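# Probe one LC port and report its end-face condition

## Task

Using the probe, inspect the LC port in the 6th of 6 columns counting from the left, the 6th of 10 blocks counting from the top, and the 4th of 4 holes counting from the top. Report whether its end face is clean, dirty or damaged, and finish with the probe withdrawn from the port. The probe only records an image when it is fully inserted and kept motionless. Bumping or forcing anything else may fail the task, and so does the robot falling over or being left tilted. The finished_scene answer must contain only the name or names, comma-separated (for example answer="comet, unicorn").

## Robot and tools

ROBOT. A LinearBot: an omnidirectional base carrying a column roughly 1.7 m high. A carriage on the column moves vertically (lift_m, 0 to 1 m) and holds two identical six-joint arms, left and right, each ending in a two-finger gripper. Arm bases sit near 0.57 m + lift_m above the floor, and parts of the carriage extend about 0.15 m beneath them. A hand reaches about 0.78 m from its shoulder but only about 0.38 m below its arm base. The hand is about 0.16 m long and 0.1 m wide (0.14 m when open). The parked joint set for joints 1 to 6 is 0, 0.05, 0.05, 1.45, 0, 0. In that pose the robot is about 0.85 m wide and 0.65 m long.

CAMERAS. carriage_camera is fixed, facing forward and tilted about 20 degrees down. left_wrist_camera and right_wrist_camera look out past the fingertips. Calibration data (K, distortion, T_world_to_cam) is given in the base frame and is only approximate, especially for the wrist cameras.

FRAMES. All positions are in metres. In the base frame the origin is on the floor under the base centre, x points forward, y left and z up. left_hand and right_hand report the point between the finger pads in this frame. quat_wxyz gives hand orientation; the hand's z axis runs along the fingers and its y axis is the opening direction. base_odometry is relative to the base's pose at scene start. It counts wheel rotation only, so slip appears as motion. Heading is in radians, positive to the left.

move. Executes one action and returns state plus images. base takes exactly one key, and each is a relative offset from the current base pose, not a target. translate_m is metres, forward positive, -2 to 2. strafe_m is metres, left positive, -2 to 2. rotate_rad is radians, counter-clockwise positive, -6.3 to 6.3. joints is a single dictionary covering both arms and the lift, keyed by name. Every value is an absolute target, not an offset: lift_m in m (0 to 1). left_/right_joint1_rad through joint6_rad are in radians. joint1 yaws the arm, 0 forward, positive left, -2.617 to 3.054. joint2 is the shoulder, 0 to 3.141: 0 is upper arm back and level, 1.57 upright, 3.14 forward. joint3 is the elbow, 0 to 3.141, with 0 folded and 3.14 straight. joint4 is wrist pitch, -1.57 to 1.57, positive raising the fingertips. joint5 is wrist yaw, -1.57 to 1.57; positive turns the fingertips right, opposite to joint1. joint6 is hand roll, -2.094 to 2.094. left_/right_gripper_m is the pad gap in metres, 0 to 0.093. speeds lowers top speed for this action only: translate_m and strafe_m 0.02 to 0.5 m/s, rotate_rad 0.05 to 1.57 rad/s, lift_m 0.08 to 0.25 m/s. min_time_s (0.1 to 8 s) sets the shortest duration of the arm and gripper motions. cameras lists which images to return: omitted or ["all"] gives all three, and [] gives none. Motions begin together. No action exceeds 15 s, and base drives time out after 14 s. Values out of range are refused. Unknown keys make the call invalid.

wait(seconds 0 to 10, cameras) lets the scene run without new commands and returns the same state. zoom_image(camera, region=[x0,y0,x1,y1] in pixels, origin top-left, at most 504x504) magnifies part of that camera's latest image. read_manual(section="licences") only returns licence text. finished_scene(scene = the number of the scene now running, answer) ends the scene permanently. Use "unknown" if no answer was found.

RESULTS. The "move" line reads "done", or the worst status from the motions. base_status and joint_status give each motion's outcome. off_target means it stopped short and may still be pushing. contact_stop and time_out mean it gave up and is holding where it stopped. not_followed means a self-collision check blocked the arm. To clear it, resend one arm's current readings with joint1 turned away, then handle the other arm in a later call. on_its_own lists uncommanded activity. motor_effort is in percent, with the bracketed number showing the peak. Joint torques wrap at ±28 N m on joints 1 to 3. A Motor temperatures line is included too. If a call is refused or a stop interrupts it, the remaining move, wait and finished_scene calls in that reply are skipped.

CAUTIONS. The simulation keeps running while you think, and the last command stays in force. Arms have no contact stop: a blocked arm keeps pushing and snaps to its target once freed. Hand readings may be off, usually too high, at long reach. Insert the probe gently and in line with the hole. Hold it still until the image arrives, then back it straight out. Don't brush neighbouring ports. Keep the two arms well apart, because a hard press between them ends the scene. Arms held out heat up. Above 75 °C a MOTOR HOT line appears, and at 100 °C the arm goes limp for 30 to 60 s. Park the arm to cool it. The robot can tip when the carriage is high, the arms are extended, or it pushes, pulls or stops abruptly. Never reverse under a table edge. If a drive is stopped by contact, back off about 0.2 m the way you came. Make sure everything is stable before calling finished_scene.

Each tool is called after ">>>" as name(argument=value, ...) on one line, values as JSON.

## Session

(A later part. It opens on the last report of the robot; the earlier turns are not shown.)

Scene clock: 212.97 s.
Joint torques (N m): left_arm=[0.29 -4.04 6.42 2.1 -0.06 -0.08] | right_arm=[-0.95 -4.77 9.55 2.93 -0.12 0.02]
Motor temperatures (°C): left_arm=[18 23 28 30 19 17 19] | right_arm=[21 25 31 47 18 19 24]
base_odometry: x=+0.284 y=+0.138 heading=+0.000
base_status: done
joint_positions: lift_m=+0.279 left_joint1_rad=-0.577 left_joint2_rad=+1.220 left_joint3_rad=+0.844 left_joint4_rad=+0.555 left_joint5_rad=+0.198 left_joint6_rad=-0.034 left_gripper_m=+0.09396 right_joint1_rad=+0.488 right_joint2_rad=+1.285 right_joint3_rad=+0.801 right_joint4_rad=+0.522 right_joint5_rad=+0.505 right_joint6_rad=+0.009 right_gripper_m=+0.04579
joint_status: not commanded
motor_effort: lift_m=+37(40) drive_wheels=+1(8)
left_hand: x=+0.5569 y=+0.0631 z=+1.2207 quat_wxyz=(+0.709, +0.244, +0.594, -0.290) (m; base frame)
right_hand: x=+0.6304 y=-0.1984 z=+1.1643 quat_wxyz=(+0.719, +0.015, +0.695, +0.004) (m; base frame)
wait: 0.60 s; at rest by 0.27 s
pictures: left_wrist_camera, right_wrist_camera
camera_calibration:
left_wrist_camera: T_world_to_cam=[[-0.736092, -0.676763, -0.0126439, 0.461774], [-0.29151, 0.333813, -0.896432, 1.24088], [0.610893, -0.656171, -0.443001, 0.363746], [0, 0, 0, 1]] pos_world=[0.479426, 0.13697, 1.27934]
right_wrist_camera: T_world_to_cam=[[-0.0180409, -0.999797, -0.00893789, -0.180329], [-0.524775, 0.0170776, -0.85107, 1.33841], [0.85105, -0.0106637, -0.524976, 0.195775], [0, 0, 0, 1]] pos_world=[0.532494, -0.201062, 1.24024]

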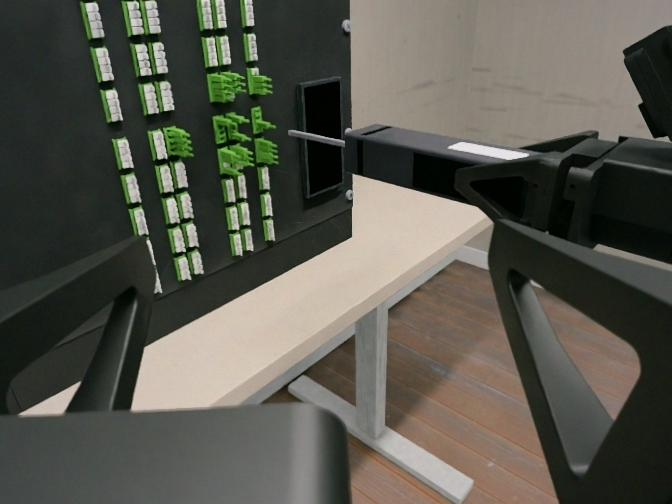

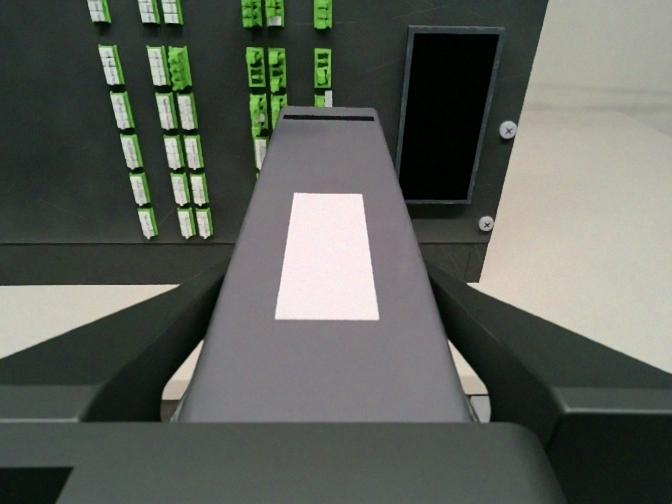

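>>> move(joints={"lift_m": 0.2775, "right_joint5_rad": 0.4745}, cameras=[])

>>> move(base={"translate_m": 0.0165}, speeds={"translate_m": 0.05}, cameras=[])

>>> wait(seconds=0.6, cameras=["left_wrist_camera", "right_wrist_camera"])

>>> zoom_image(camera="right_wrist_camera", region=[312, 68, 348, 104])

>>> zoom_image(camera="left_wrist_camera", region=[245, 95, 305, 155])

Scene clock: 243.03 s.
Joint torques (N m): left_arm=[0.35 -3.93 6.35 2.09 -0.06 -0.08] | right_arm=[-0.95 -4.72 9.54 2.95 -0.15 0.02]
Motor temperatures (°C): left_arm=[18 23 29 31 19 17 19] | right_arm=[21 25 34 50 18 19 24]
move: done
base_odometry: x=+0.284 y=+0.138 heading=+0.000
base_status: not commanded
joint_positions: lift_m=+0.278 left_joint1_rad=-0.577 left_joint2_rad=+1.220 left_joint3_rad=+0.844 left_joint4_rad=+0.553 left_joint5_rad=+0.198 left_joint6_rad=-0.034 left_gripper_m=+0.09396 right_joint1_rad=+0.488 right_joint2_rad=+1.286 right_joint3_rad=+0.802 right_joint4_rad=+0.524 right_joint5_rad=+0.488 right_joint6_rad=+0.009 right_gripper_m=+0.04579
joint_status: all done
motor_effort: lift_m=+34(35) drive_wheels=+0(1)
left_hand: x=+0.5569 y=+0.0631 z=+1.2184 quat_wxyz=(+0.709, +0.244, +0.595, -0.290) (m; base frame)
right_hand: x=+0.6305 y=-0.1955 z=+1.1638 quat_wxyz=(+0.720, +0.010, +0.694, +0.010) (m; base frame)
pictures: none
No camera images: "cameras" was empty.

Scene clock: 243.87 s.
Joint torques (N m): left_arm=[0.29 -4.03 6.43 2.12 -0.06 -0.08] | right_arm=[-0.91 -4.85 9.39 2.93 -0.11 0.02]
Motor temperatures (°C): left_arm=[18 23 29 31 19 17 19] | right_arm=[21 25 34 50 18 19 24]
move: done
base_odometry: x=+0.301 y=+0.138 heading=+0.000
base_status: done
joint_positions: lift_m=+0.278 left_joint1_rad=-0.577 left_joint2_rad=+1.220 left_joint3_rad=+0.844 left_joint4_rad=+0.553 left_joint5_rad=+0.198 left_joint6_rad=-0.034 left_gripper_m=+0.09396 right_joint1_rad=+0.488 right_joint2_rad=+1.286 right_joint3_rad=+0.802 right_joint4_rad=+0.524 right_joint5_rad=+0.486 right_joint6_rad=+0.009 right_gripper_m=+0.04579
joint_status: not commanded
motor_effort: lift_m=+32(36) drive_wheels=-2(9)
left_hand: x=+0.5569 y=+0.0631 z=+1.2184 quat_wxyz=(+0.709, +0.244, +0.595, -0.290) (m; base frame)
right_hand: x=+0.6306 y=-0.1952 z=+1.1638 quat_wxyz=(+0.720, +0.009, +0.694, +0.011) (m; base frame)
pictures: none
No camera images: "cameras" was empty.

Scene clock: 244.47 s.
Joint torques (N m): left_arm=[0.27 -4 6.42 2.11 -0.06 -0.08] | right_arm=[-0.91 -4.75 9.54 2.94 -0.12 0.02]
Motor temperatures (°C): left_arm=[18 23 29 31 19 17 19] | right_arm=[21 25 34 50 18 19 24]
base_odometry: x=+0.301 y=+0.138 heading=+0.000
base_status: done
joint_positions: lift_m=+0.278 left_joint1_rad=-0.577 left_joint2_rad=+1.220 left_joint3_rad=+0.844 left_joint4_rad=+0.553 left_joint5_rad=+0.198 left_joint6_rad=-0.034 left_gripper_m=+0.09396 right_joint1_rad=+0.488 right_joint2_rad=+1.286 right_joint3_rad=+0.802 right_joint4_rad=+0.525 right_joint5_rad=+0.486 right_joint6_rad=+0.009 right_gripper_m=+0.04579
joint_status: not commanded
motor_effort: lift_m=+33(36) drive_wheels=-2(9)
left_hand: x=+0.5569 y=+0.0631 z=+1.2184 quat_wxyz=(+0.709, +0.244, +0.595, -0.290) (m; base frame)
right_hand: x=+0.6306 y=-0.1952 z=+1.1639 quat_wxyz=(+0.720, +0.009, +0.694, +0.011) (m; base frame)
wait: 0.60 s; at rest by 0.27 s
pictures: left_wrist_camera, right_wrist_camera
camera_calibration:
left_wrist_camera: T_world_to_cam=[[-0.736112, -0.676751, -0.0120932, 0.461059], [-0.292999, 0.334703, -0.895615, 1.23869], [0.610156, -0.65573, -0.444667, 0.365153], [0, 0, 0, 1]] pos_world=[0.479527, 0.136869, 1.27734]
right_wrist_camera: T_world_to_cam=[[0.0010524, -0.999947, -0.0102673, -0.187556], [-0.521542, 0.00821152, -0.853186, 1.33672], [0.853225, 0.00625274, -0.521506, 0.193292], [0, 0, 0, 1]] pos_world=[0.532431, -0.199731, 1.23935]

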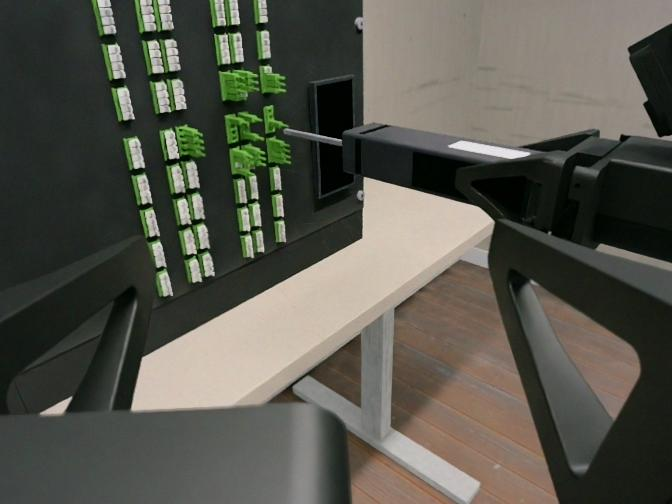

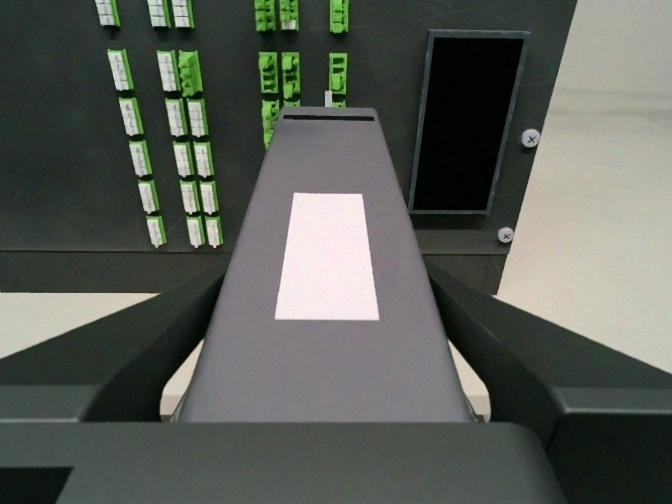

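Scaled by 14.000.

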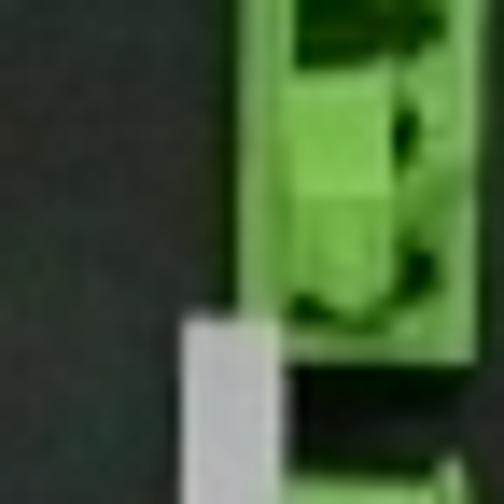

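Scaled by 8.400.

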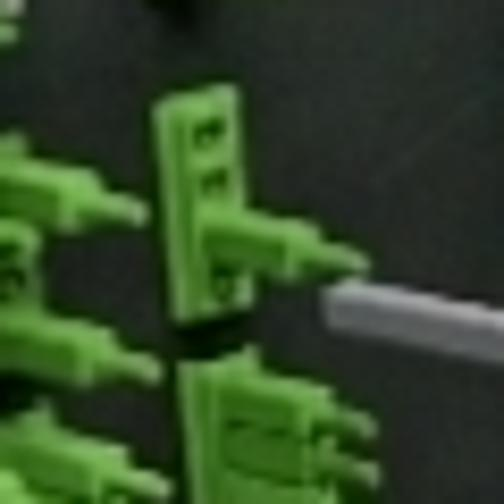

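>>> move(base={"strafe_m": -0.005}, joints={"lift_m": 0.2749}, speeds={"strafe_m": 0.05}, cameras=[])

>>> wait(seconds=0.5, cameras=["left_wrist_camera", "right_wrist_camera"])

>>> zoom_image(camera="right_wrist_camera", region=[312, 68, 348, 104])

>>> zoom_image(camera="left_wrist_camera", region=[245, 95, 305, 155])

Scene clock: 262.90 s.
Joint torques (N m): left_arm=[0.36 -4.03 6.43 2.13 -0.06 -0.08] | right_arm=[-0.65 -4.82 9.43 2.95 -0.08 0.01]
Motor temperatures (°C): left_arm=[18 23 29 32 19 17 19] | right_arm=[21 25 34 50 18 19 24]
move: done
base_odometry: x=+0.301 y=+0.133 heading=+0.001
base_status: done
joint_positions: lift_m=+0.275 left_joint1_rad=-0.577 left_joint2_rad=+1.220 left_joint3_rad=+0.844 left_joint4_rad=+0.551 left_joint5_rad=+0.199 left_joint6_rad=-0.034 left_gripper_m=+0.09396 right_joint1_rad=+0.485 right_joint2_rad=+1.287 right_joint3_rad=+0.804 right_joint4_rad=+0.527 right_joint5_rad=+0.484 right_joint6_rad=+0.009 right_gripper_m=+0.04579
joint_status: all done
motor_effort: lift_m=+36(38) drive_wheels=+6(7)
left_hand: x=+0.5568 y=+0.0629 z=+1.2155 quat_wxyz=(+0.708, +0.245, +0.595, -0.290) (m; base frame)
right_hand: x=+0.6312 y=-0.1957 z=+1.1621 quat_wxyz=(+0.721, +0.010, +0.693, +0.011) (m; base frame)
pictures: none
No camera images: "cameras" was empty.

Scene clock: 263.40 s.
Joint torques (N m): left_arm=[0.34 -4.03 6.43 2.13 -0.06 -0.08] | right_arm=[-0.7 -5.03 9.35 2.89 -0.1 0.02]
Motor temperatures (°C): left_arm=[18 23 29 32 19 17 19] | right_arm=[21 25 34 49 18 19 24]
base_odometry: x=+0.301 y=+0.133 heading=+0.001
base_status: done
joint_positions: lift_m=+0.275 left_joint1_rad=-0.577 left_joint2_rad=+1.220 left_joint3_rad=+0.844 left_joint4_rad=+0.551 left_joint5_rad=+0.199 left_joint6_rad=-0.034 left_gripper_m=+0.09396 right_joint1_rad=+0.485 right_joint2_rad=+1.287 right_joint3_rad=+0.804 right_joint4_rad=+0.527 right_joint5_rad=+0.484 right_joint6_rad=+0.009 right_gripper_m=+0.04579
joint_status: all done
motor_effort: lift_m=+34(38) drive_wheels=+6(7)
left_hand: x=+0.5568 y=+0.0629 z=+1.2155 quat_wxyz=(+0.708, +0.245, +0.595, -0.290) (m; base frame)
right_hand: x=+0.6312 y=-0.1957 z=+1.1621 quat_wxyz=(+0.721, +0.010, +0.693, +0.011) (m; base frame)
wait: 0.50 s; at rest by 0.27 s
pictures: left_wrist_camera, right_wrist_camera
camera_calibration:
left_wrist_camera: T_world_to_cam=[[-0.736598, -0.676228, -0.0118402, 0.460801], [-0.293821, 0.335722, -0.894964, 1.2357], [0.609174, -0.655749, -0.445981, 0.365864], [0, 0, 0, 1]] pos_world=[0.479626, 0.136669, 1.27454]
right_wrist_camera: T_world_to_cam=[[0.000275787, -0.999935, -0.0114162, -0.186344], [-0.519465, 0.00961183, -0.854438, 1.336], [0.854492, 0.00616598, -0.519429, 0.188573], [0, 0, 0, 1]] pos_world=[0.532922, -0.200336, 1.23735]

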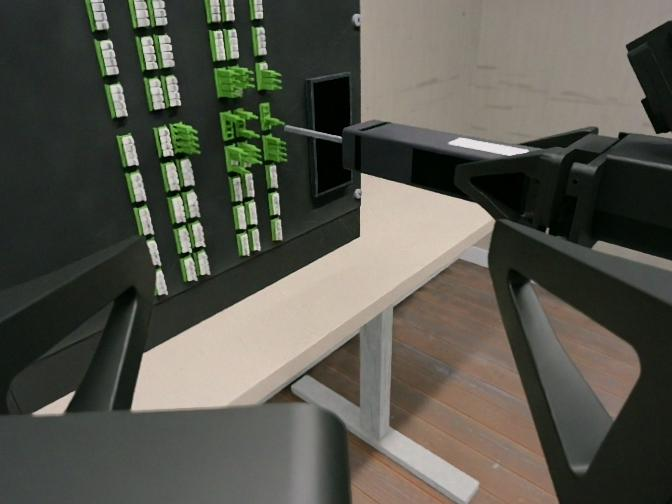

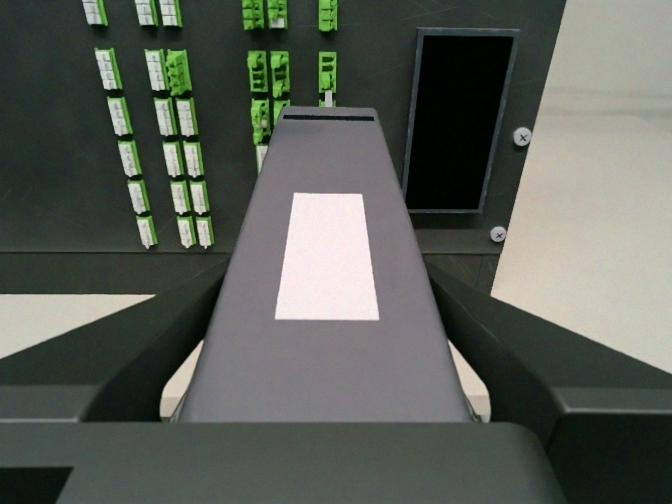

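Scaled by 14.000.

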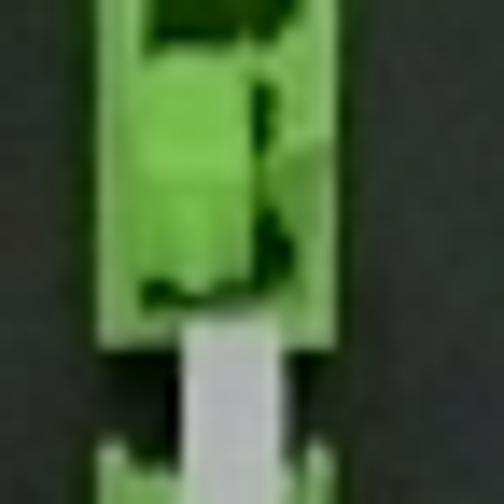

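Scaled by 8.400.

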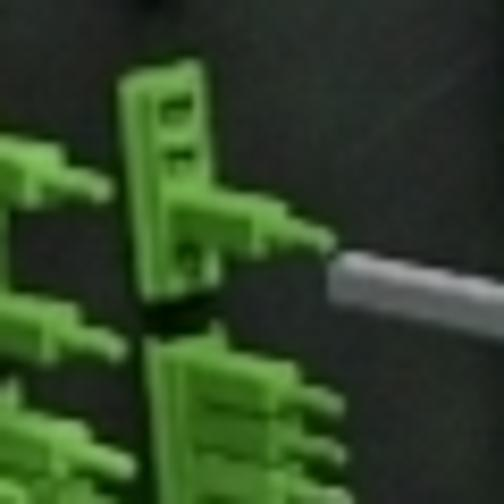

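>>> move(base={"translate_m": 0.0185}, joints={"lift_m": 0.2734}, speeds={"translate_m": 0.04}, cameras=[])

>>> wait(seconds=0.5, cameras=["left_wrist_camera", "right_wrist_camera"])

>>> zoom_image(camera="right_wrist_camera", region=[314, 78, 342, 106])

>>> zoom_image(camera="left_wrist_camera", region=[255, 95, 305, 145])

Scene clock: 283.00 s.
Joint torques (N m): left_arm=[0.24 -3.9 6.41 2.13 -0.05 -0.08] | right_arm=[-0.55 -5.05 9.42 2.87 -0.07 0.01]
Motor temperatures (°C): left_arm=[18 23 29 33 19 17 19] | right_arm=[21 25 32 48 18 19 24]
move: done
base_odometry: x=+0.319 y=+0.133 heading=+0.000
base_status: done
joint_positions: lift_m=+0.274 left_joint1_rad=-0.577 left_joint2_rad=+1.220 left_joint3_rad=+0.844 left_joint4_rad=+0.551 left_joint5_rad=+0.199 left_joint6_rad=-0.034 left_gripper_m=+0.09396 right_joint1_rad=+0.485 right_joint2_rad=+1.287 right_joint3_rad=+0.804 right_joint4_rad=+0.529 right_joint5_rad=+0.481 right_joint6_rad=+0.009 right_gripper_m=+0.04579
joint_status: all done
motor_effort: lift_m=+31(36) drive_wheels=-5(13)
left_hand: x=+0.5568 y=+0.0629 z=+1.2140 quat_wxyz=(+0.708, +0.245, +0.595, -0.290) (m; base frame)
right_hand: x=+0.6312 y=-0.1952 z=+1.1612 quat_wxyz=(+0.721, +0.009, +0.692, +0.013) (m; base frame)
pictures: none
No camera images: "cameras" was empty.

Scene clock: 283.50 s.
Joint torques (N m): left_arm=[0.32 -4.08 6.42 2.13 -0.06 -0.08] | right_arm=[-0.7 -5.01 9.31 2.86 -0.07 0.02]
Motor temperatures (°C): left_arm=[18 23 29 33 19 17 19] | right_arm=[21 25 32 48 18 19 24]
base_odometry: x=+0.319 y=+0.133 heading=+0.000
base_status: done
joint_positions: lift_m=+0.274 left_joint1_rad=-0.577 left_joint2_rad=+1.220 left_joint3_rad=+0.844 left_joint4_rad=+0.551 left_joint5_rad=+0.199 left_joint6_rad=-0.034 left_gripper_m=+0.09396 right_joint1_rad=+0.485 right_joint2_rad=+1.287 right_joint3_rad=+0.804 right_joint4_rad=+0.529 right_joint5_rad=+0.481 right_joint6_rad=+0.009 right_gripper_m=+0.04579
joint_status: all done
motor_effort: lift_m=+32(36) drive_wheels=-5(13)
left_hand: x=+0.5568 y=+0.0629 z=+1.2140 quat_wxyz=(+0.708, +0.245, +0.595, -0.290) (m; base frame)
right_hand: x=+0.6312 y=-0.1952 z=+1.1612 quat_wxyz=(+0.721, +0.009, +0.692, +0.013) (m; base frame)
wait: 0.50 s; at rest by 0.27 s
pictures: left_wrist_camera, right_wrist_camera
camera_calibration:
left_wrist_camera: T_world_to_cam=[[-0.736598, -0.676228, -0.0118402, 0.460783], [-0.293821, 0.335722, -0.894964, 1.23436], [0.609174, -0.655749, -0.445981, 0.365195], [0, 0, 0, 1]] pos_world=[0.479626, 0.136669, 1.27304]
right_wrist_camera: T_world_to_cam=[[0.00337393, -0.999919, -0.0123067, -0.1868], [-0.517765, 0.00878191, -0.855478, 1.33522], [0.855516, 0.0092583, -0.517694, 0.186013], [0, 0, 0, 1]] pos_world=[0.532824, -0.200233, 1.23625]

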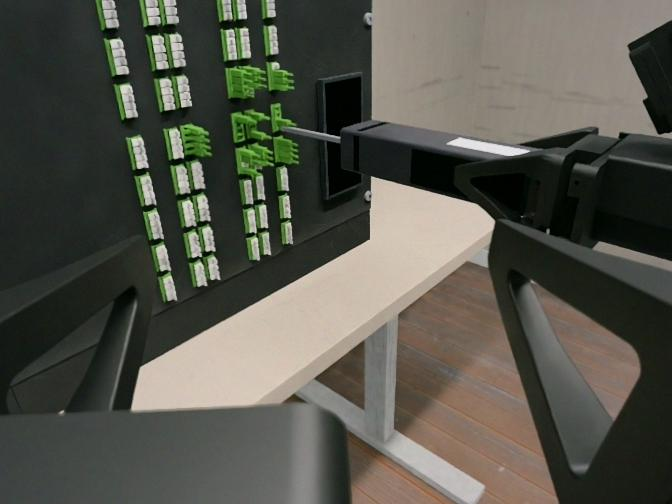

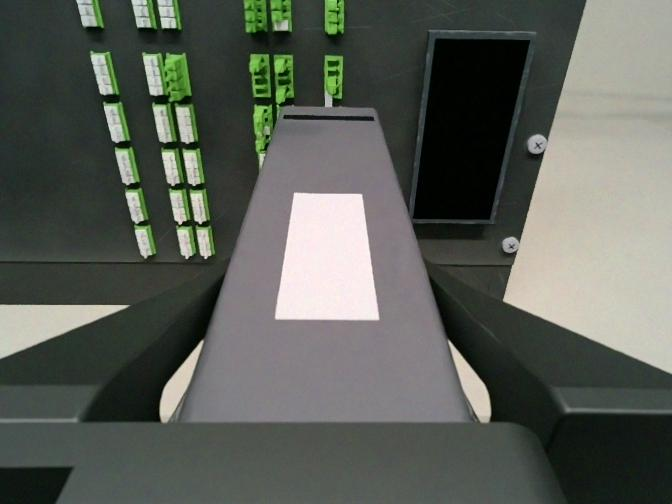

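Scaled by 18.000.

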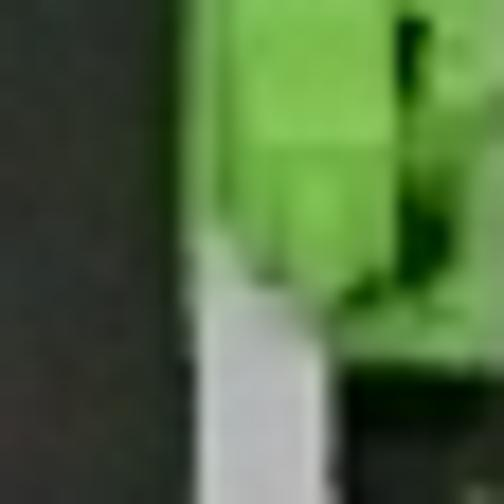

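Scaled by 10.080.

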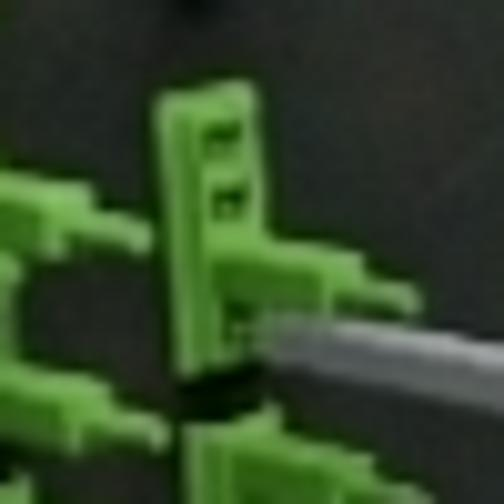

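>>> move(joints={"right_joint5_rad": 0.4985}, cameras=[])

>>> move(joints={"right_joint2_rad": 1.2985, "right_joint3_rad": 0.8673, "right_joint5_rad": 0.5030}, min_time_s=1.5, cameras=[])

>>> wait(seconds=0.5, cameras=["left_wrist_camera", "right_wrist_camera"])

>>> zoom_image(camera="right_wrist_camera", region=[314, 78, 342, 106])

>>> zoom_image(camera="left_wrist_camera", region=[255, 95, 305, 145])

Scene clock: 303.43 s.
Joint torques (N m): left_arm=[0.32 -4.03 6.43 2.13 -0.06 -0.08] | right_arm=[-0.66 -4.97 9.33 2.88 0.11 0.02]
Motor temperatures (°C): left_arm=[18 23 30 33 19 17 19] | right_arm=[21 25 32 47 18 19 24]
move: done
base_odometry: x=+0.319 y=+0.133 heading=+0.000
base_status: not commanded
joint_positions: lift_m=+0.274 left_joint1_rad=-0.577 left_joint2_rad=+1.220 left_joint3_rad=+0.844 left_joint4_rad=+0.551 left_joint5_rad=+0.199 left_joint6_rad=-0.034 left_gripper_m=+0.09396 right_joint1_rad=+0.485 right_joint2_rad=+1.287 right_joint3_rad=+0.804 right_joint4_rad=+0.529 right_joint5_rad=+0.486 right_joint6_rad=+0.009 right_gripper_m=+0.04579
joint_status: all done
motor_effort: lift_m=+33(36) drive_wheels=-6(6)
left_hand: x=+0.5568 y=+0.0629 z=+1.2140 quat_wxyz=(+0.708, +0.245, +0.595, -0.290) (m; base frame)
right_hand: x=+0.6312 y=-0.1961 z=+1.1611 quat_wxyz=(+0.721, +0.011, +0.692, +0.011) (m; base frame)
pictures: none
No camera images: "cameras" was empty.

Scene clock: 305.23 s.
Joint torques (N m): left_arm=[0.32 -4.04 6.43 2.13 -0.06 -0.08] | right_arm=[-0.65 -4.7 9.68 2.88 0.13 0.02]
Motor temperatures (°C): left_arm=[18 23 30 33 19 17 19] | right_arm=[21 25 32 47 18 19 24]
move: done
base_odometry: x=+0.319 y=+0.133 heading=+0.000
base_status: not commanded
joint_positions: lift_m=+0.274 left_joint1_rad=-0.577 left_joint2_rad=+1.220 left_joint3_rad=+0.844 left_joint4_rad=+0.551 left_joint5_rad=+0.199 left_joint6_rad=-0.034 left_gripper_m=+0.09396 right_joint1_rad=+0.485 right_joint2_rad=+1.303 right_joint3_rad=+0.820 right_joint4_rad=+0.529 right_joint5_rad=+0.491 right_joint6_rad=+0.009 right_gripper_m=+0.04579
joint_status: all done
motor_effort: lift_m=+33(36) drive_wheels=-5(6)
left_hand: x=+0.5568 y=+0.0629 z=+1.2140 quat_wxyz=(+0.708, +0.245, +0.595, -0.290) (m; base frame)
right_hand: x=+0.6349 y=-0.1951 z=+1.1619 quat_wxyz=(+0.721, +0.013, +0.693, +0.009) (m; base frame)
pictures: none
No camera images: "cameras" was empty.

Scene clock: 305.73 s.
Joint torques (N m): left_arm=[0.31 -4.03 6.43 2.13 -0.06 -0.08] | right_arm=[-0.66 -4.7 9.68 2.88 0.12 0.02]
Motor temperatures (°C): left_arm=[18 23 30 33 19 17 19] | right_arm=[21 25 32 47 18 19 24]
base_odometry: x=+0.319 y=+0.133 heading=+0.000
base_status: not commanded
joint_positions: lift_m=+0.274 left_joint1_rad=-0.577 left_joint2_rad=+1.220 left_joint3_rad=+0.844 left_joint4_rad=+0.551 left_joint5_rad=+0.199 left_joint6_rad=-0.034 left_gripper_m=+0.09396 right_joint1_rad=+0.485 right_joint2_rad=+1.303 right_joint3_rad=+0.820 right_joint4_rad=+0.529 right_joint5_rad=+0.491 right_joint6_rad=+0.009 right_gripper_m=+0.04579
joint_status: all done
motor_effort: lift_m=+33(36) drive_wheels=-5(6)
left_hand: x=+0.5568 y=+0.0629 z=+1.2140 quat_wxyz=(+0.708, +0.245, +0.595, -0.290) (m; base frame)
right_hand: x=+0.6349 y=-0.1951 z=+1.1619 quat_wxyz=(+0.721, +0.013, +0.693, +0.009) (m; base frame)
wait: 0.50 s; at rest by 0.27 s
pictures: left_wrist_camera, right_wrist_camera
camera_calibration:
left_wrist_camera: T_world_to_cam=[[-0.736598, -0.676228, -0.0118402, 0.460783], [-0.293821, 0.335722, -0.894964, 1.23436], [0.609174, -0.655749, -0.445981, 0.365195], [0, 0, 0, 1]] pos_world=[0.479626, 0.136669, 1.27304]
right_wrist_camera: T_world_to_cam=[[-0.00690909, -0.9999, -0.0123794, -0.18001], [-0.518356, 0.0141678, -0.855048, 1.33874], [0.855137, 0.000509351, -0.518402, 0.182661], [0, 0, 0, 1]] pos_world=[0.5365, -0.199052, 1.23715]

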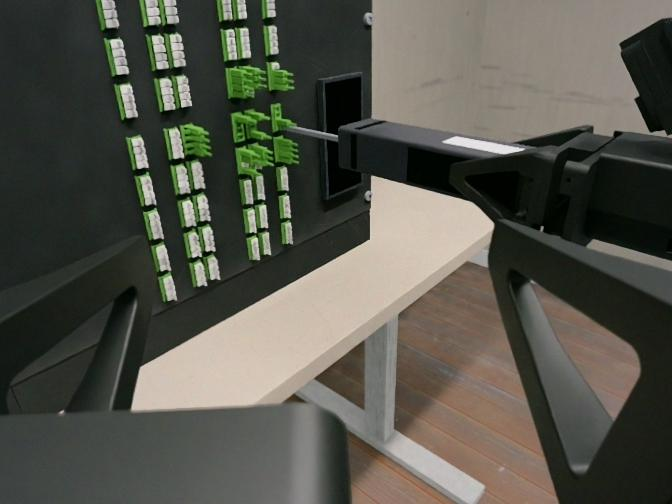

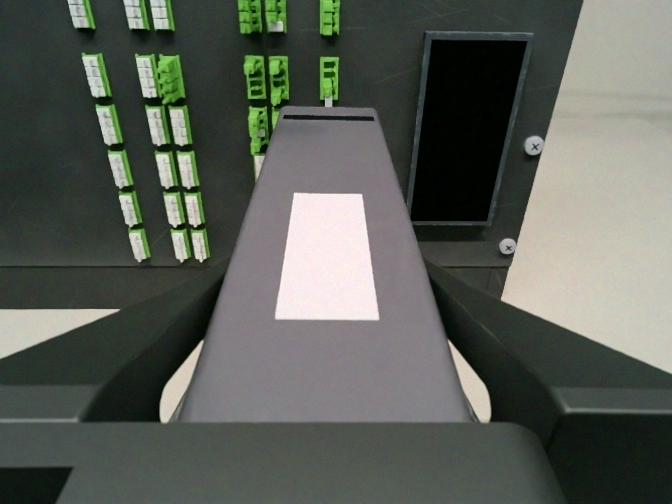

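Scaled by 18.000.

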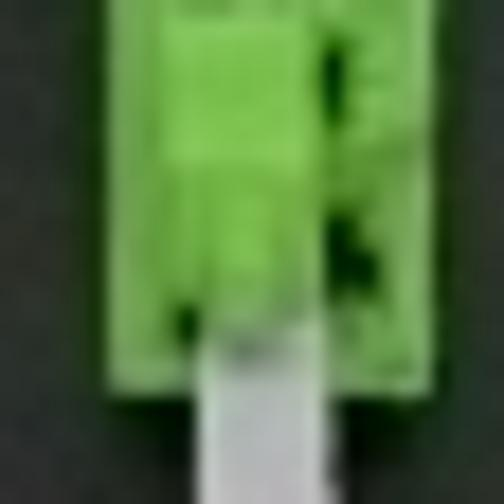

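Scaled by 10.080.

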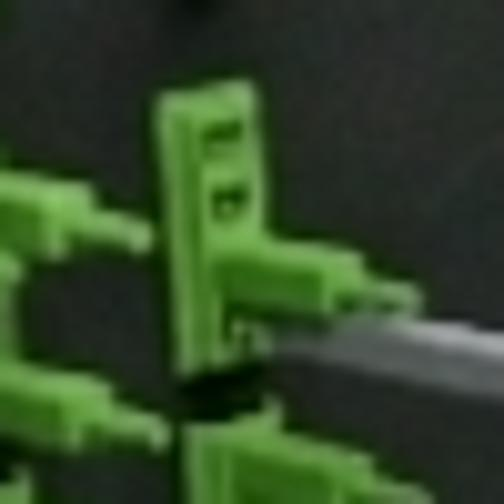

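>>> zoom_image(camera="right_wrist_camera", region=[318, 82, 340, 104])

>>> zoom_image(camera="right_wrist_camera", region=[312, 50, 346, 84])

>>> zoom_image(camera="left_wrist_camera", region=[264, 98, 300, 134])

Scaled by 22.909.

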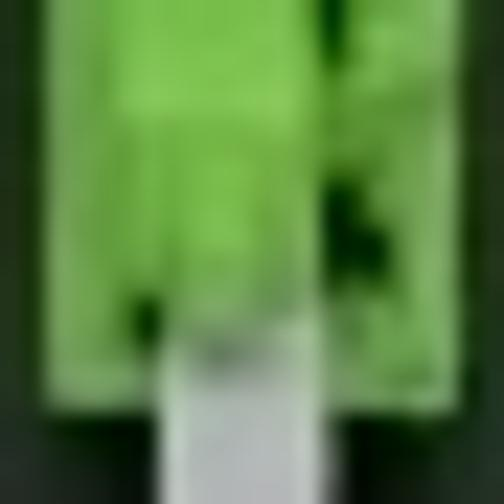

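Scaled by 14.824.

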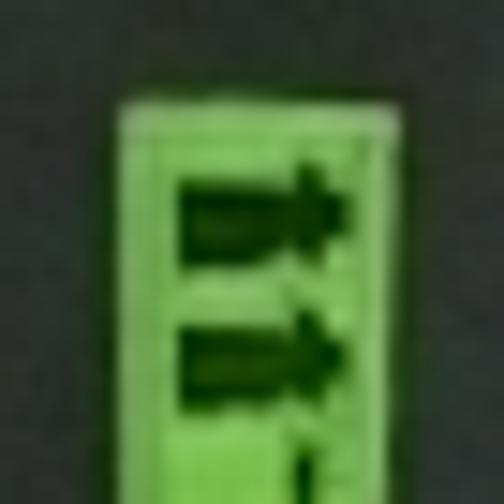

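Scaled by 14.000.

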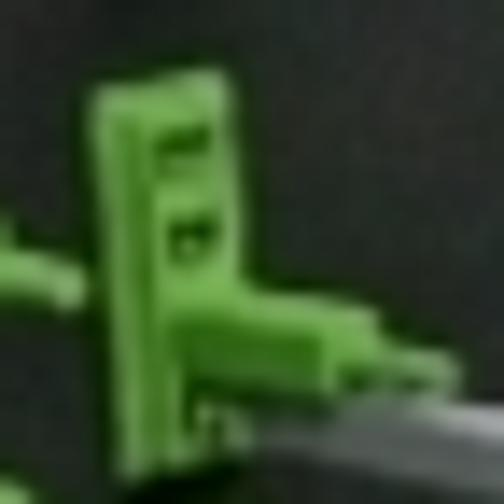

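>>> move(joints={"lift_m": 0.27245}, cameras=[])

>>> move(joints={"right_joint2_rad": 1.3122, "right_joint3_rad": 0.8799, "right_joint5_rad": 0.5044}, min_time_s=1.2, cameras=[])

>>> wait(seconds=0.5, cameras=["left_wrist_camera", "right_wrist_camera"])

>>> zoom_image(camera="right_wrist_camera", region=[318, 82, 340, 104])

>>> zoom_image(camera="right_wrist_camera", region=[312, 54, 346, 88])

>>> zoom_image(camera="left_wrist_camera", region=[264, 98, 300, 134])

Scene clock: 344.90 s.
Joint torques (N m): left_arm=[0.39 -3.97 6.42 2.13 -0.06 -0.08] | right_arm=[-0.68 -4.86 9.63 2.89 0.11 0.02]
Motor temperatures (°C): left_arm=[18 23 30 34 19 17 19] | right_arm=[21 25 35 47 18 19 24]
move: done
base_odometry: x=+0.319 y=+0.133 heading=+0.000
base_status: not commanded
joint_positions: lift_m=+0.273 left_joint1_rad=-0.577 left_joint2_rad=+1.220 left_joint3_rad=+0.844 left_joint4_rad=+0.552 left_joint5_rad=+0.199 left_joint6_rad=-0.034 left_gripper_m=+0.09396 right_joint1_rad=+0.485 right_joint2_rad=+1.305 right_joint3_rad=+0.821 right_joint4_rad=+0.529 right_joint5_rad=+0.492 right_joint6_rad=+0.009 right_gripper_m=+0.04579
joint_status: all done
motor_effort: lift_m=+35(35) drive_wheels=-5(5)
left_hand: x=+0.5568 y=+0.0629 z=+1.2131 quat_wxyz=(+0.708, +0.245, +0.595, -0.290) (m; base frame)
right_hand: x=+0.6351 y=-0.1951 z=+1.1610 quat_wxyz=(+0.721, +0.013, +0.693, +0.008) (m; base frame)
pictures: none
No camera images: "cameras" was empty.

Scene clock: 346.40 s.
Joint torques (N m): left_arm=[0.31 -4.03 6.42 2.13 -0.06 -0.08] | right_arm=[-0.66 -4.82 9.68 2.89 0.12 0.01]
Motor temperatures (°C): left_arm=[18 23 30 34 19 17 19] | right_arm=[21 25 35 47 18 19 24]
move: done
base_odometry: x=+0.319 y=+0.133 heading=+0.000
base_status: not commanded
joint_positions: lift_m=+0.273 left_joint1_rad=-0.577 left_joint2_rad=+1.220 left_joint3_rad=+0.844 left_joint4_rad=+0.552 left_joint5_rad=+0.199 left_joint6_rad=-0.034 left_gripper_m=+0.09396 right_joint1_rad=+0.485 right_joint2_rad=+1.318 right_joint3_rad=+0.832 right_joint4_rad=+0.529 right_joint5_rad=+0.493 right_joint6_rad=+0.009 right_gripper_m=+0.04579
joint_status: all done
motor_effort: lift_m=+34(36) drive_wheels=-5(5)
left_hand: x=+0.5568 y=+0.0629 z=+1.2131 quat_wxyz=(+0.708, +0.245, +0.595, -0.290) (m; base frame)
right_hand: x=+0.6380 y=-0.1937 z=+1.1612 quat_wxyz=(+0.721, +0.013, +0.693, +0.008) (m; base frame)
pictures: none
No camera images: "cameras" was empty.

Scene clock: 346.90 s.
Joint torques (N m): left_arm=[0.32 -4.03 6.43 2.12 -0.06 -0.08] | right_arm=[-0.66 -4.82 9.66 2.88 0.13 0.02]
Motor temperatures (°C): left_arm=[18 23 30 34 19 17 19] | right_arm=[21 25 35 47 18 19 24]
base_odometry: x=+0.319 y=+0.133 heading=+0.000
base_status: not commanded
joint_positions: lift_m=+0.273 left_joint1_rad=-0.577 left_joint2_rad=+1.220 left_joint3_rad=+0.844 left_joint4_rad=+0.552 left_joint5_rad=+0.199 left_joint6_rad=-0.034 left_gripper_m=+0.09396 right_joint1_rad=+0.485 right_joint2_rad=+1.318 right_joint3_rad=+0.832 right_joint4_rad=+0.529 right_joint5_rad=+0.493 right_joint6_rad=+0.009 right_gripper_m=+0.04579
joint_status: all done
motor_effort: lift_m=+33(36) drive_wheels=-5(5)
left_hand: x=+0.5568 y=+0.0629 z=+1.2131 quat_wxyz=(+0.708, +0.245, +0.595, -0.290) (m; base frame)
right_hand: x=+0.6380 y=-0.1937 z=+1.1612 quat_wxyz=(+0.721, +0.013, +0.693, +0.008) (m; base frame)
wait: 0.50 s; at rest by 0.27 s
pictures: left_wrist_camera, right_wrist_camera
camera_calibration:
left_wrist_camera: T_world_to_cam=[[-0.736617, -0.676205, -0.0119206, 0.460875], [-0.293557, 0.335562, -0.89511, 1.23358], [0.609278, -0.655854, -0.445686, 0.364509], [0, 0, 0, 1]] pos_world=[0.479525, 0.136769, 1.27214]
right_wrist_camera: T_world_to_cam=[[-0.00845411, -0.999895, -0.0118093, -0.178266], [-0.519519, 0.0144827, -0.854336, 1.33967], [0.854417, -0.00108749, -0.519587, 0.18115], [0, 0, 0, 1]] pos_world=[0.5397, -0.197453, 1.23655]

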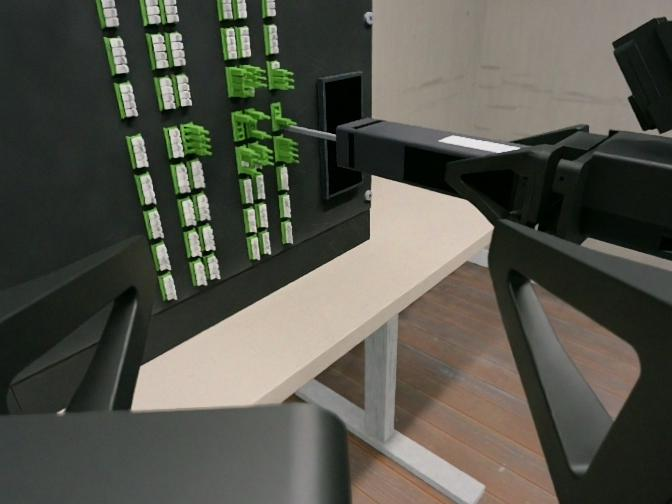

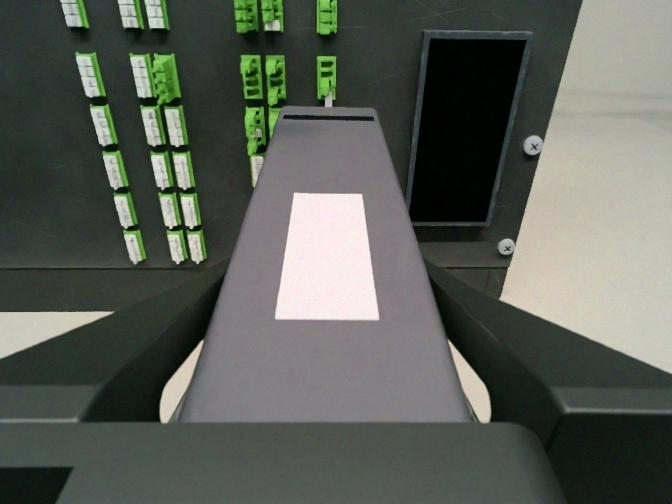

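Scaled by 22.909.

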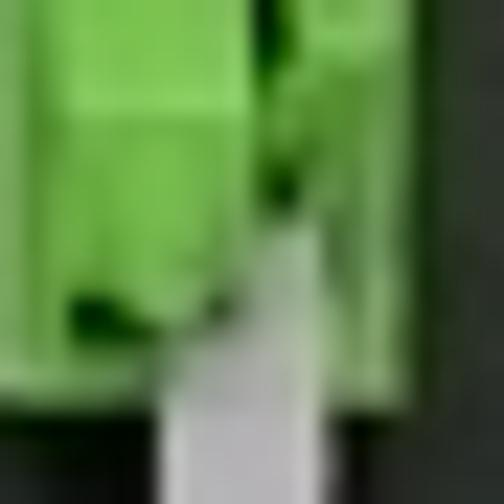

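Scaled by 14.824.

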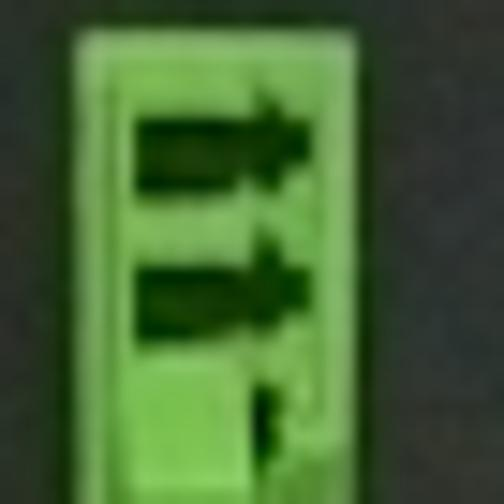

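Scaled by 14.000.

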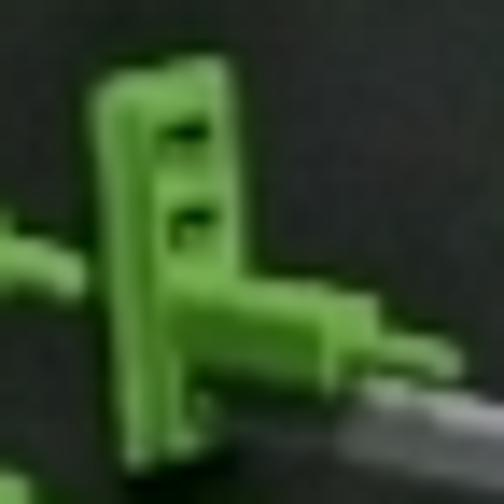

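>>> wait(seconds=0.2, cameras=["left_wrist_camera", "right_wrist_camera"])

>>> zoom_image(camera="right_wrist_camera", region=[308, 50, 348, 104])

>>> zoom_image(camera="left_wrist_camera", region=[260, 90, 350, 180])

Scene clock: 415.27 s.
Joint torques (N m): left_arm=[0.31 -4.04 6.43 2.13 -0.06 -0.08] | right_arm=[-0.65 -4.82 9.66 2.88 0.12 0.01]
Motor temperatures (°C): left_arm=[18 23 31 35 19 17 19] | right_arm=[21 26 36 49 18 19 24]
base_odometry: x=+0.319 y=+0.133 heading=+0.000
base_status: not commanded
joint_positions: lift_m=+0.273 left_joint1_rad=-0.577 left_joint2_rad=+1.220 left_joint3_rad=+0.844 left_joint4_rad=+0.552 left_joint5_rad=+0.199 left_joint6_rad=-0.034 left_gripper_m=+0.09396 right_joint1_rad=+0.485 right_joint2_rad=+1.318 right_joint3_rad=+0.832 right_joint4_rad=+0.529 right_joint5_rad=+0.493 right_joint6_rad=+0.009 right_gripper_m=+0.04579
joint_status: all done
motor_effort: lift_m=+37(36) drive_wheels=-5(5)
left_hand: x=+0.5568 y=+0.0629 z=+1.2131 quat_wxyz=(+0.708, +0.245, +0.595, -0.290) (m; base frame)
right_hand: x=+0.6380 y=-0.1937 z=+1.1612 quat_wxyz=(+0.721, +0.013, +0.693, +0.008) (m; base frame)
wait: 0.20 s; at rest from the start
pictures: left_wrist_camera, right_wrist_camera
camera_calibration:
left_wrist_camera: T_world_to_cam=[[-0.736617, -0.676205, -0.0119206, 0.460875], [-0.293557, 0.335562, -0.89511, 1.23358], [0.609278, -0.655854, -0.445686, 0.364509], [0, 0, 0, 1]] pos_world=[0.479525, 0.136769, 1.27214]
right_wrist_camera: T_world_to_cam=[[-0.00881407, -0.999891, -0.0118277, -0.178049], [-0.519512, 0.0146855, -0.854337, 1.33971], [0.854418, -0.00138554, -0.519585, 0.181089], [0, 0, 0, 1]] pos_world=[0.539699, -0.197453, 1.23655]

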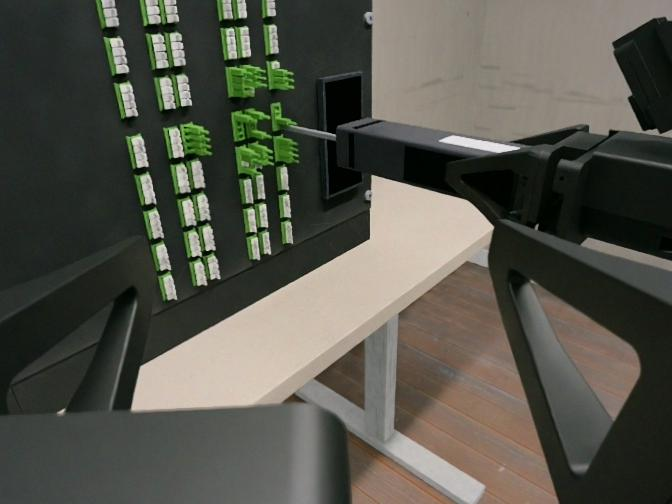

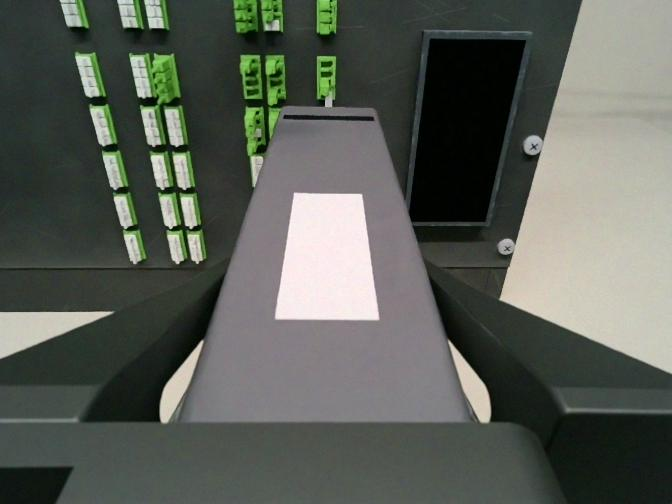

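Scaled by 9.333.

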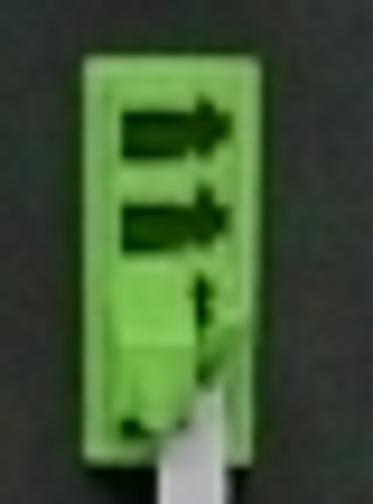

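Scaled by 5.600.

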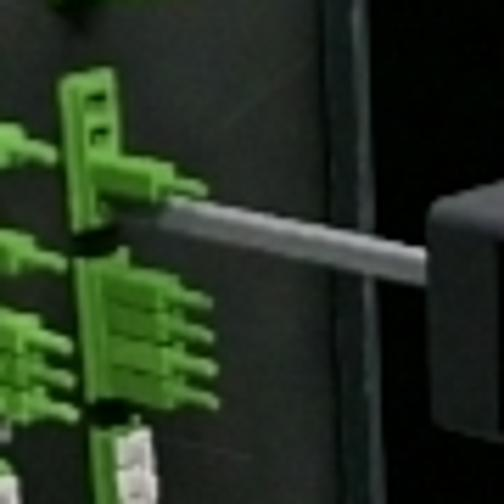

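>>> move(joints={"right_joint5_rad": 0.4735}, min_time_s=0.5, cameras=[])

>>> wait(seconds=0.4, cameras=["left_wrist_camera", "right_wrist_camera"])

>>> zoom_image(camera="right_wrist_camera", region=[308, 50, 348, 104])

>>> zoom_image(camera="right_wrist_camera", region=[316, 82, 338, 104])

>>> zoom_image(camera="left_wrist_camera", region=[260, 90, 350, 180])

Scene clock: 426.67 s.
Joint torques (N m): left_arm=[0.32 -4.03 6.42 2.13 -0.06 -0.08] | right_arm=[-0.68 -4.82 9.66 2.89 -0.12 0.02]
Motor temperatures (°C): left_arm=[18 23 31 35 19 17 19] | right_arm=[21 26 36 49 18 19 24]
move: done
base_odometry: x=+0.319 y=+0.133 heading=+0.000
base_status: not commanded
joint_positions: lift_m=+0.273 left_joint1_rad=-0.577 left_joint2_rad=+1.220 left_joint3_rad=+0.844 left_joint4_rad=+0.552 left_joint5_rad=+0.199 left_joint6_rad=-0.034 left_gripper_m=+0.09396 right_joint1_rad=+0.485 right_joint2_rad=+1.318 right_joint3_rad=+0.832 right_joint4_rad=+0.529 right_joint5_rad=+0.487 right_joint6_rad=+0.009 right_gripper_m=+0.04579
joint_status: all done
motor_effort: lift_m=+32(35) drive_wheels=-5(5)
left_hand: x=+0.5568 y=+0.0629 z=+1.2131 quat_wxyz=(+0.708, +0.245, +0.595, -0.290) (m; base frame)
right_hand: x=+0.6380 y=-0.1927 z=+1.1612 quat_wxyz=(+0.721, +0.011, +0.693, +0.010) (m; base frame)
pictures: none
No camera images: "cameras" was empty.

Scene clock: 427.07 s.
Joint torques (N m): left_arm=[0.31 -4.03 6.43 2.13 -0.06 -0.08] | right_arm=[-0.66 -4.83 9.65 2.88 -0.13 0.01]
Motor temperatures (°C): left_arm=[18 23 31 35 19 17 19] | right_arm=[21 26 36 49 18 19 24]
base_odometry: x=+0.319 y=+0.133 heading=+0.000
base_status: not commanded
joint_positions: lift_m=+0.273 left_joint1_rad=-0.577 left_joint2_rad=+1.220 left_joint3_rad=+0.844 left_joint4_rad=+0.552 left_joint5_rad=+0.199 left_joint6_rad=-0.034 left_gripper_m=+0.09396 right_joint1_rad=+0.485 right_joint2_rad=+1.318 right_joint3_rad=+0.832 right_joint4_rad=+0.529 right_joint5_rad=+0.486 right_joint6_rad=+0.009 right_gripper_m=+0.04579
joint_status: all done
motor_effort: lift_m=+33(35) drive_wheels=-5(5)
left_hand: x=+0.5568 y=+0.0629 z=+1.2131 quat_wxyz=(+0.708, +0.245, +0.595, -0.290) (m; base frame)
right_hand: x=+0.6380 y=-0.1926 z=+1.1612 quat_wxyz=(+0.721, +0.011, +0.693, +0.010) (m; base frame)
wait: 0.40 s; at rest by 0.27 s
pictures: left_wrist_camera, right_wrist_camera
camera_calibration:
left_wrist_camera: T_world_to_cam=[[-0.736617, -0.676205, -0.0119206, 0.460875], [-0.293557, 0.335562, -0.89511, 1.23358], [0.609278, -0.655854, -0.445686, 0.364509], [0, 0, 0, 1]] pos_world=[0.479525, 0.136769, 1.27214]
right_wrist_camera: T_world_to_cam=[[-0.00233132, -0.999931, -0.0114949, -0.181455], [-0.519506, 0.0110331, -0.854396, 1.33906], [0.854464, 0.00397978, -0.519496, 0.181998], [0, 0, 0, 1]] pos_world=[0.539715, -0.196941, 1.23655]

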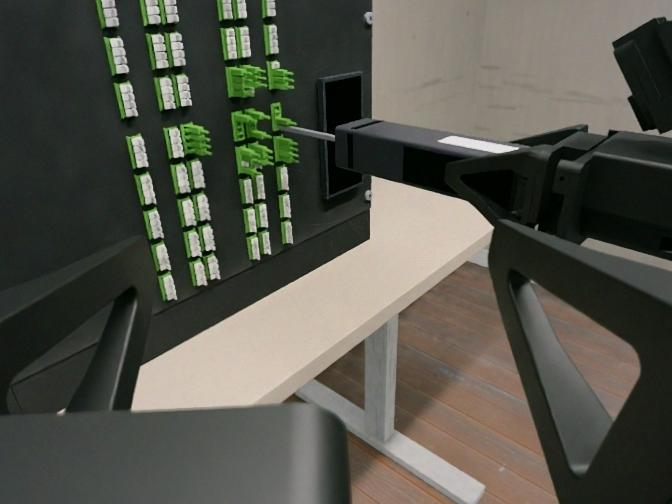

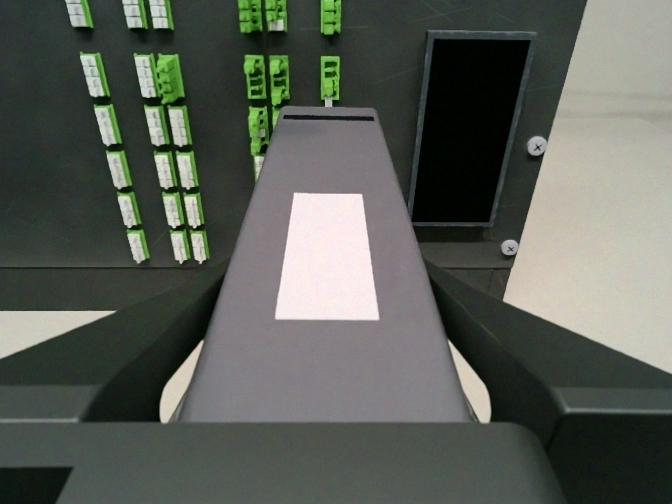

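Scaled by 9.333.

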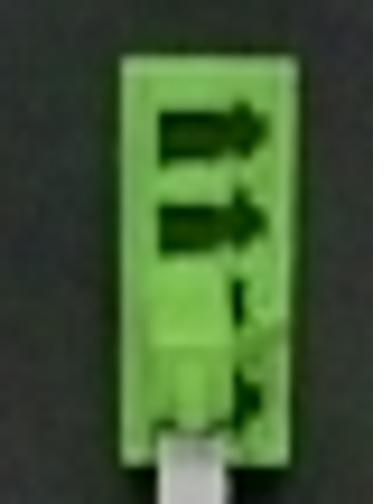

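Scaled by 22.909.

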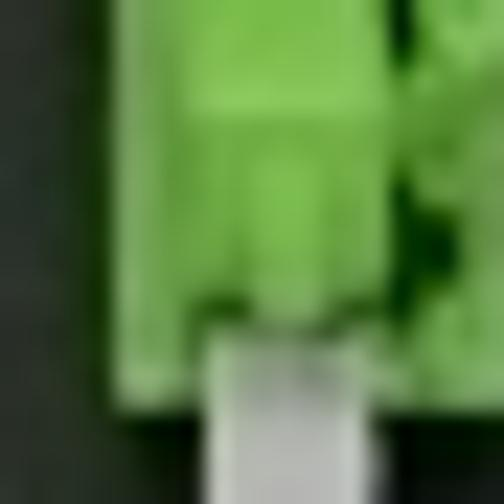

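Scaled by 5.600.

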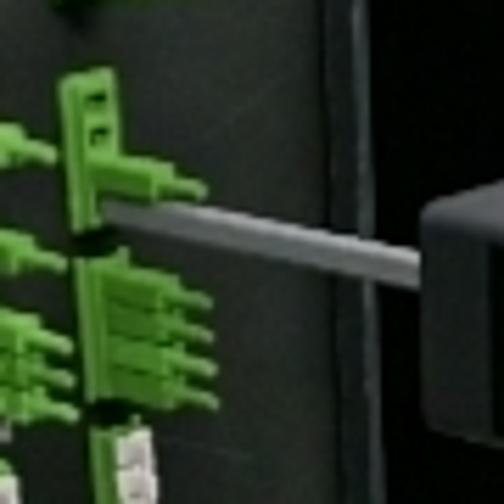

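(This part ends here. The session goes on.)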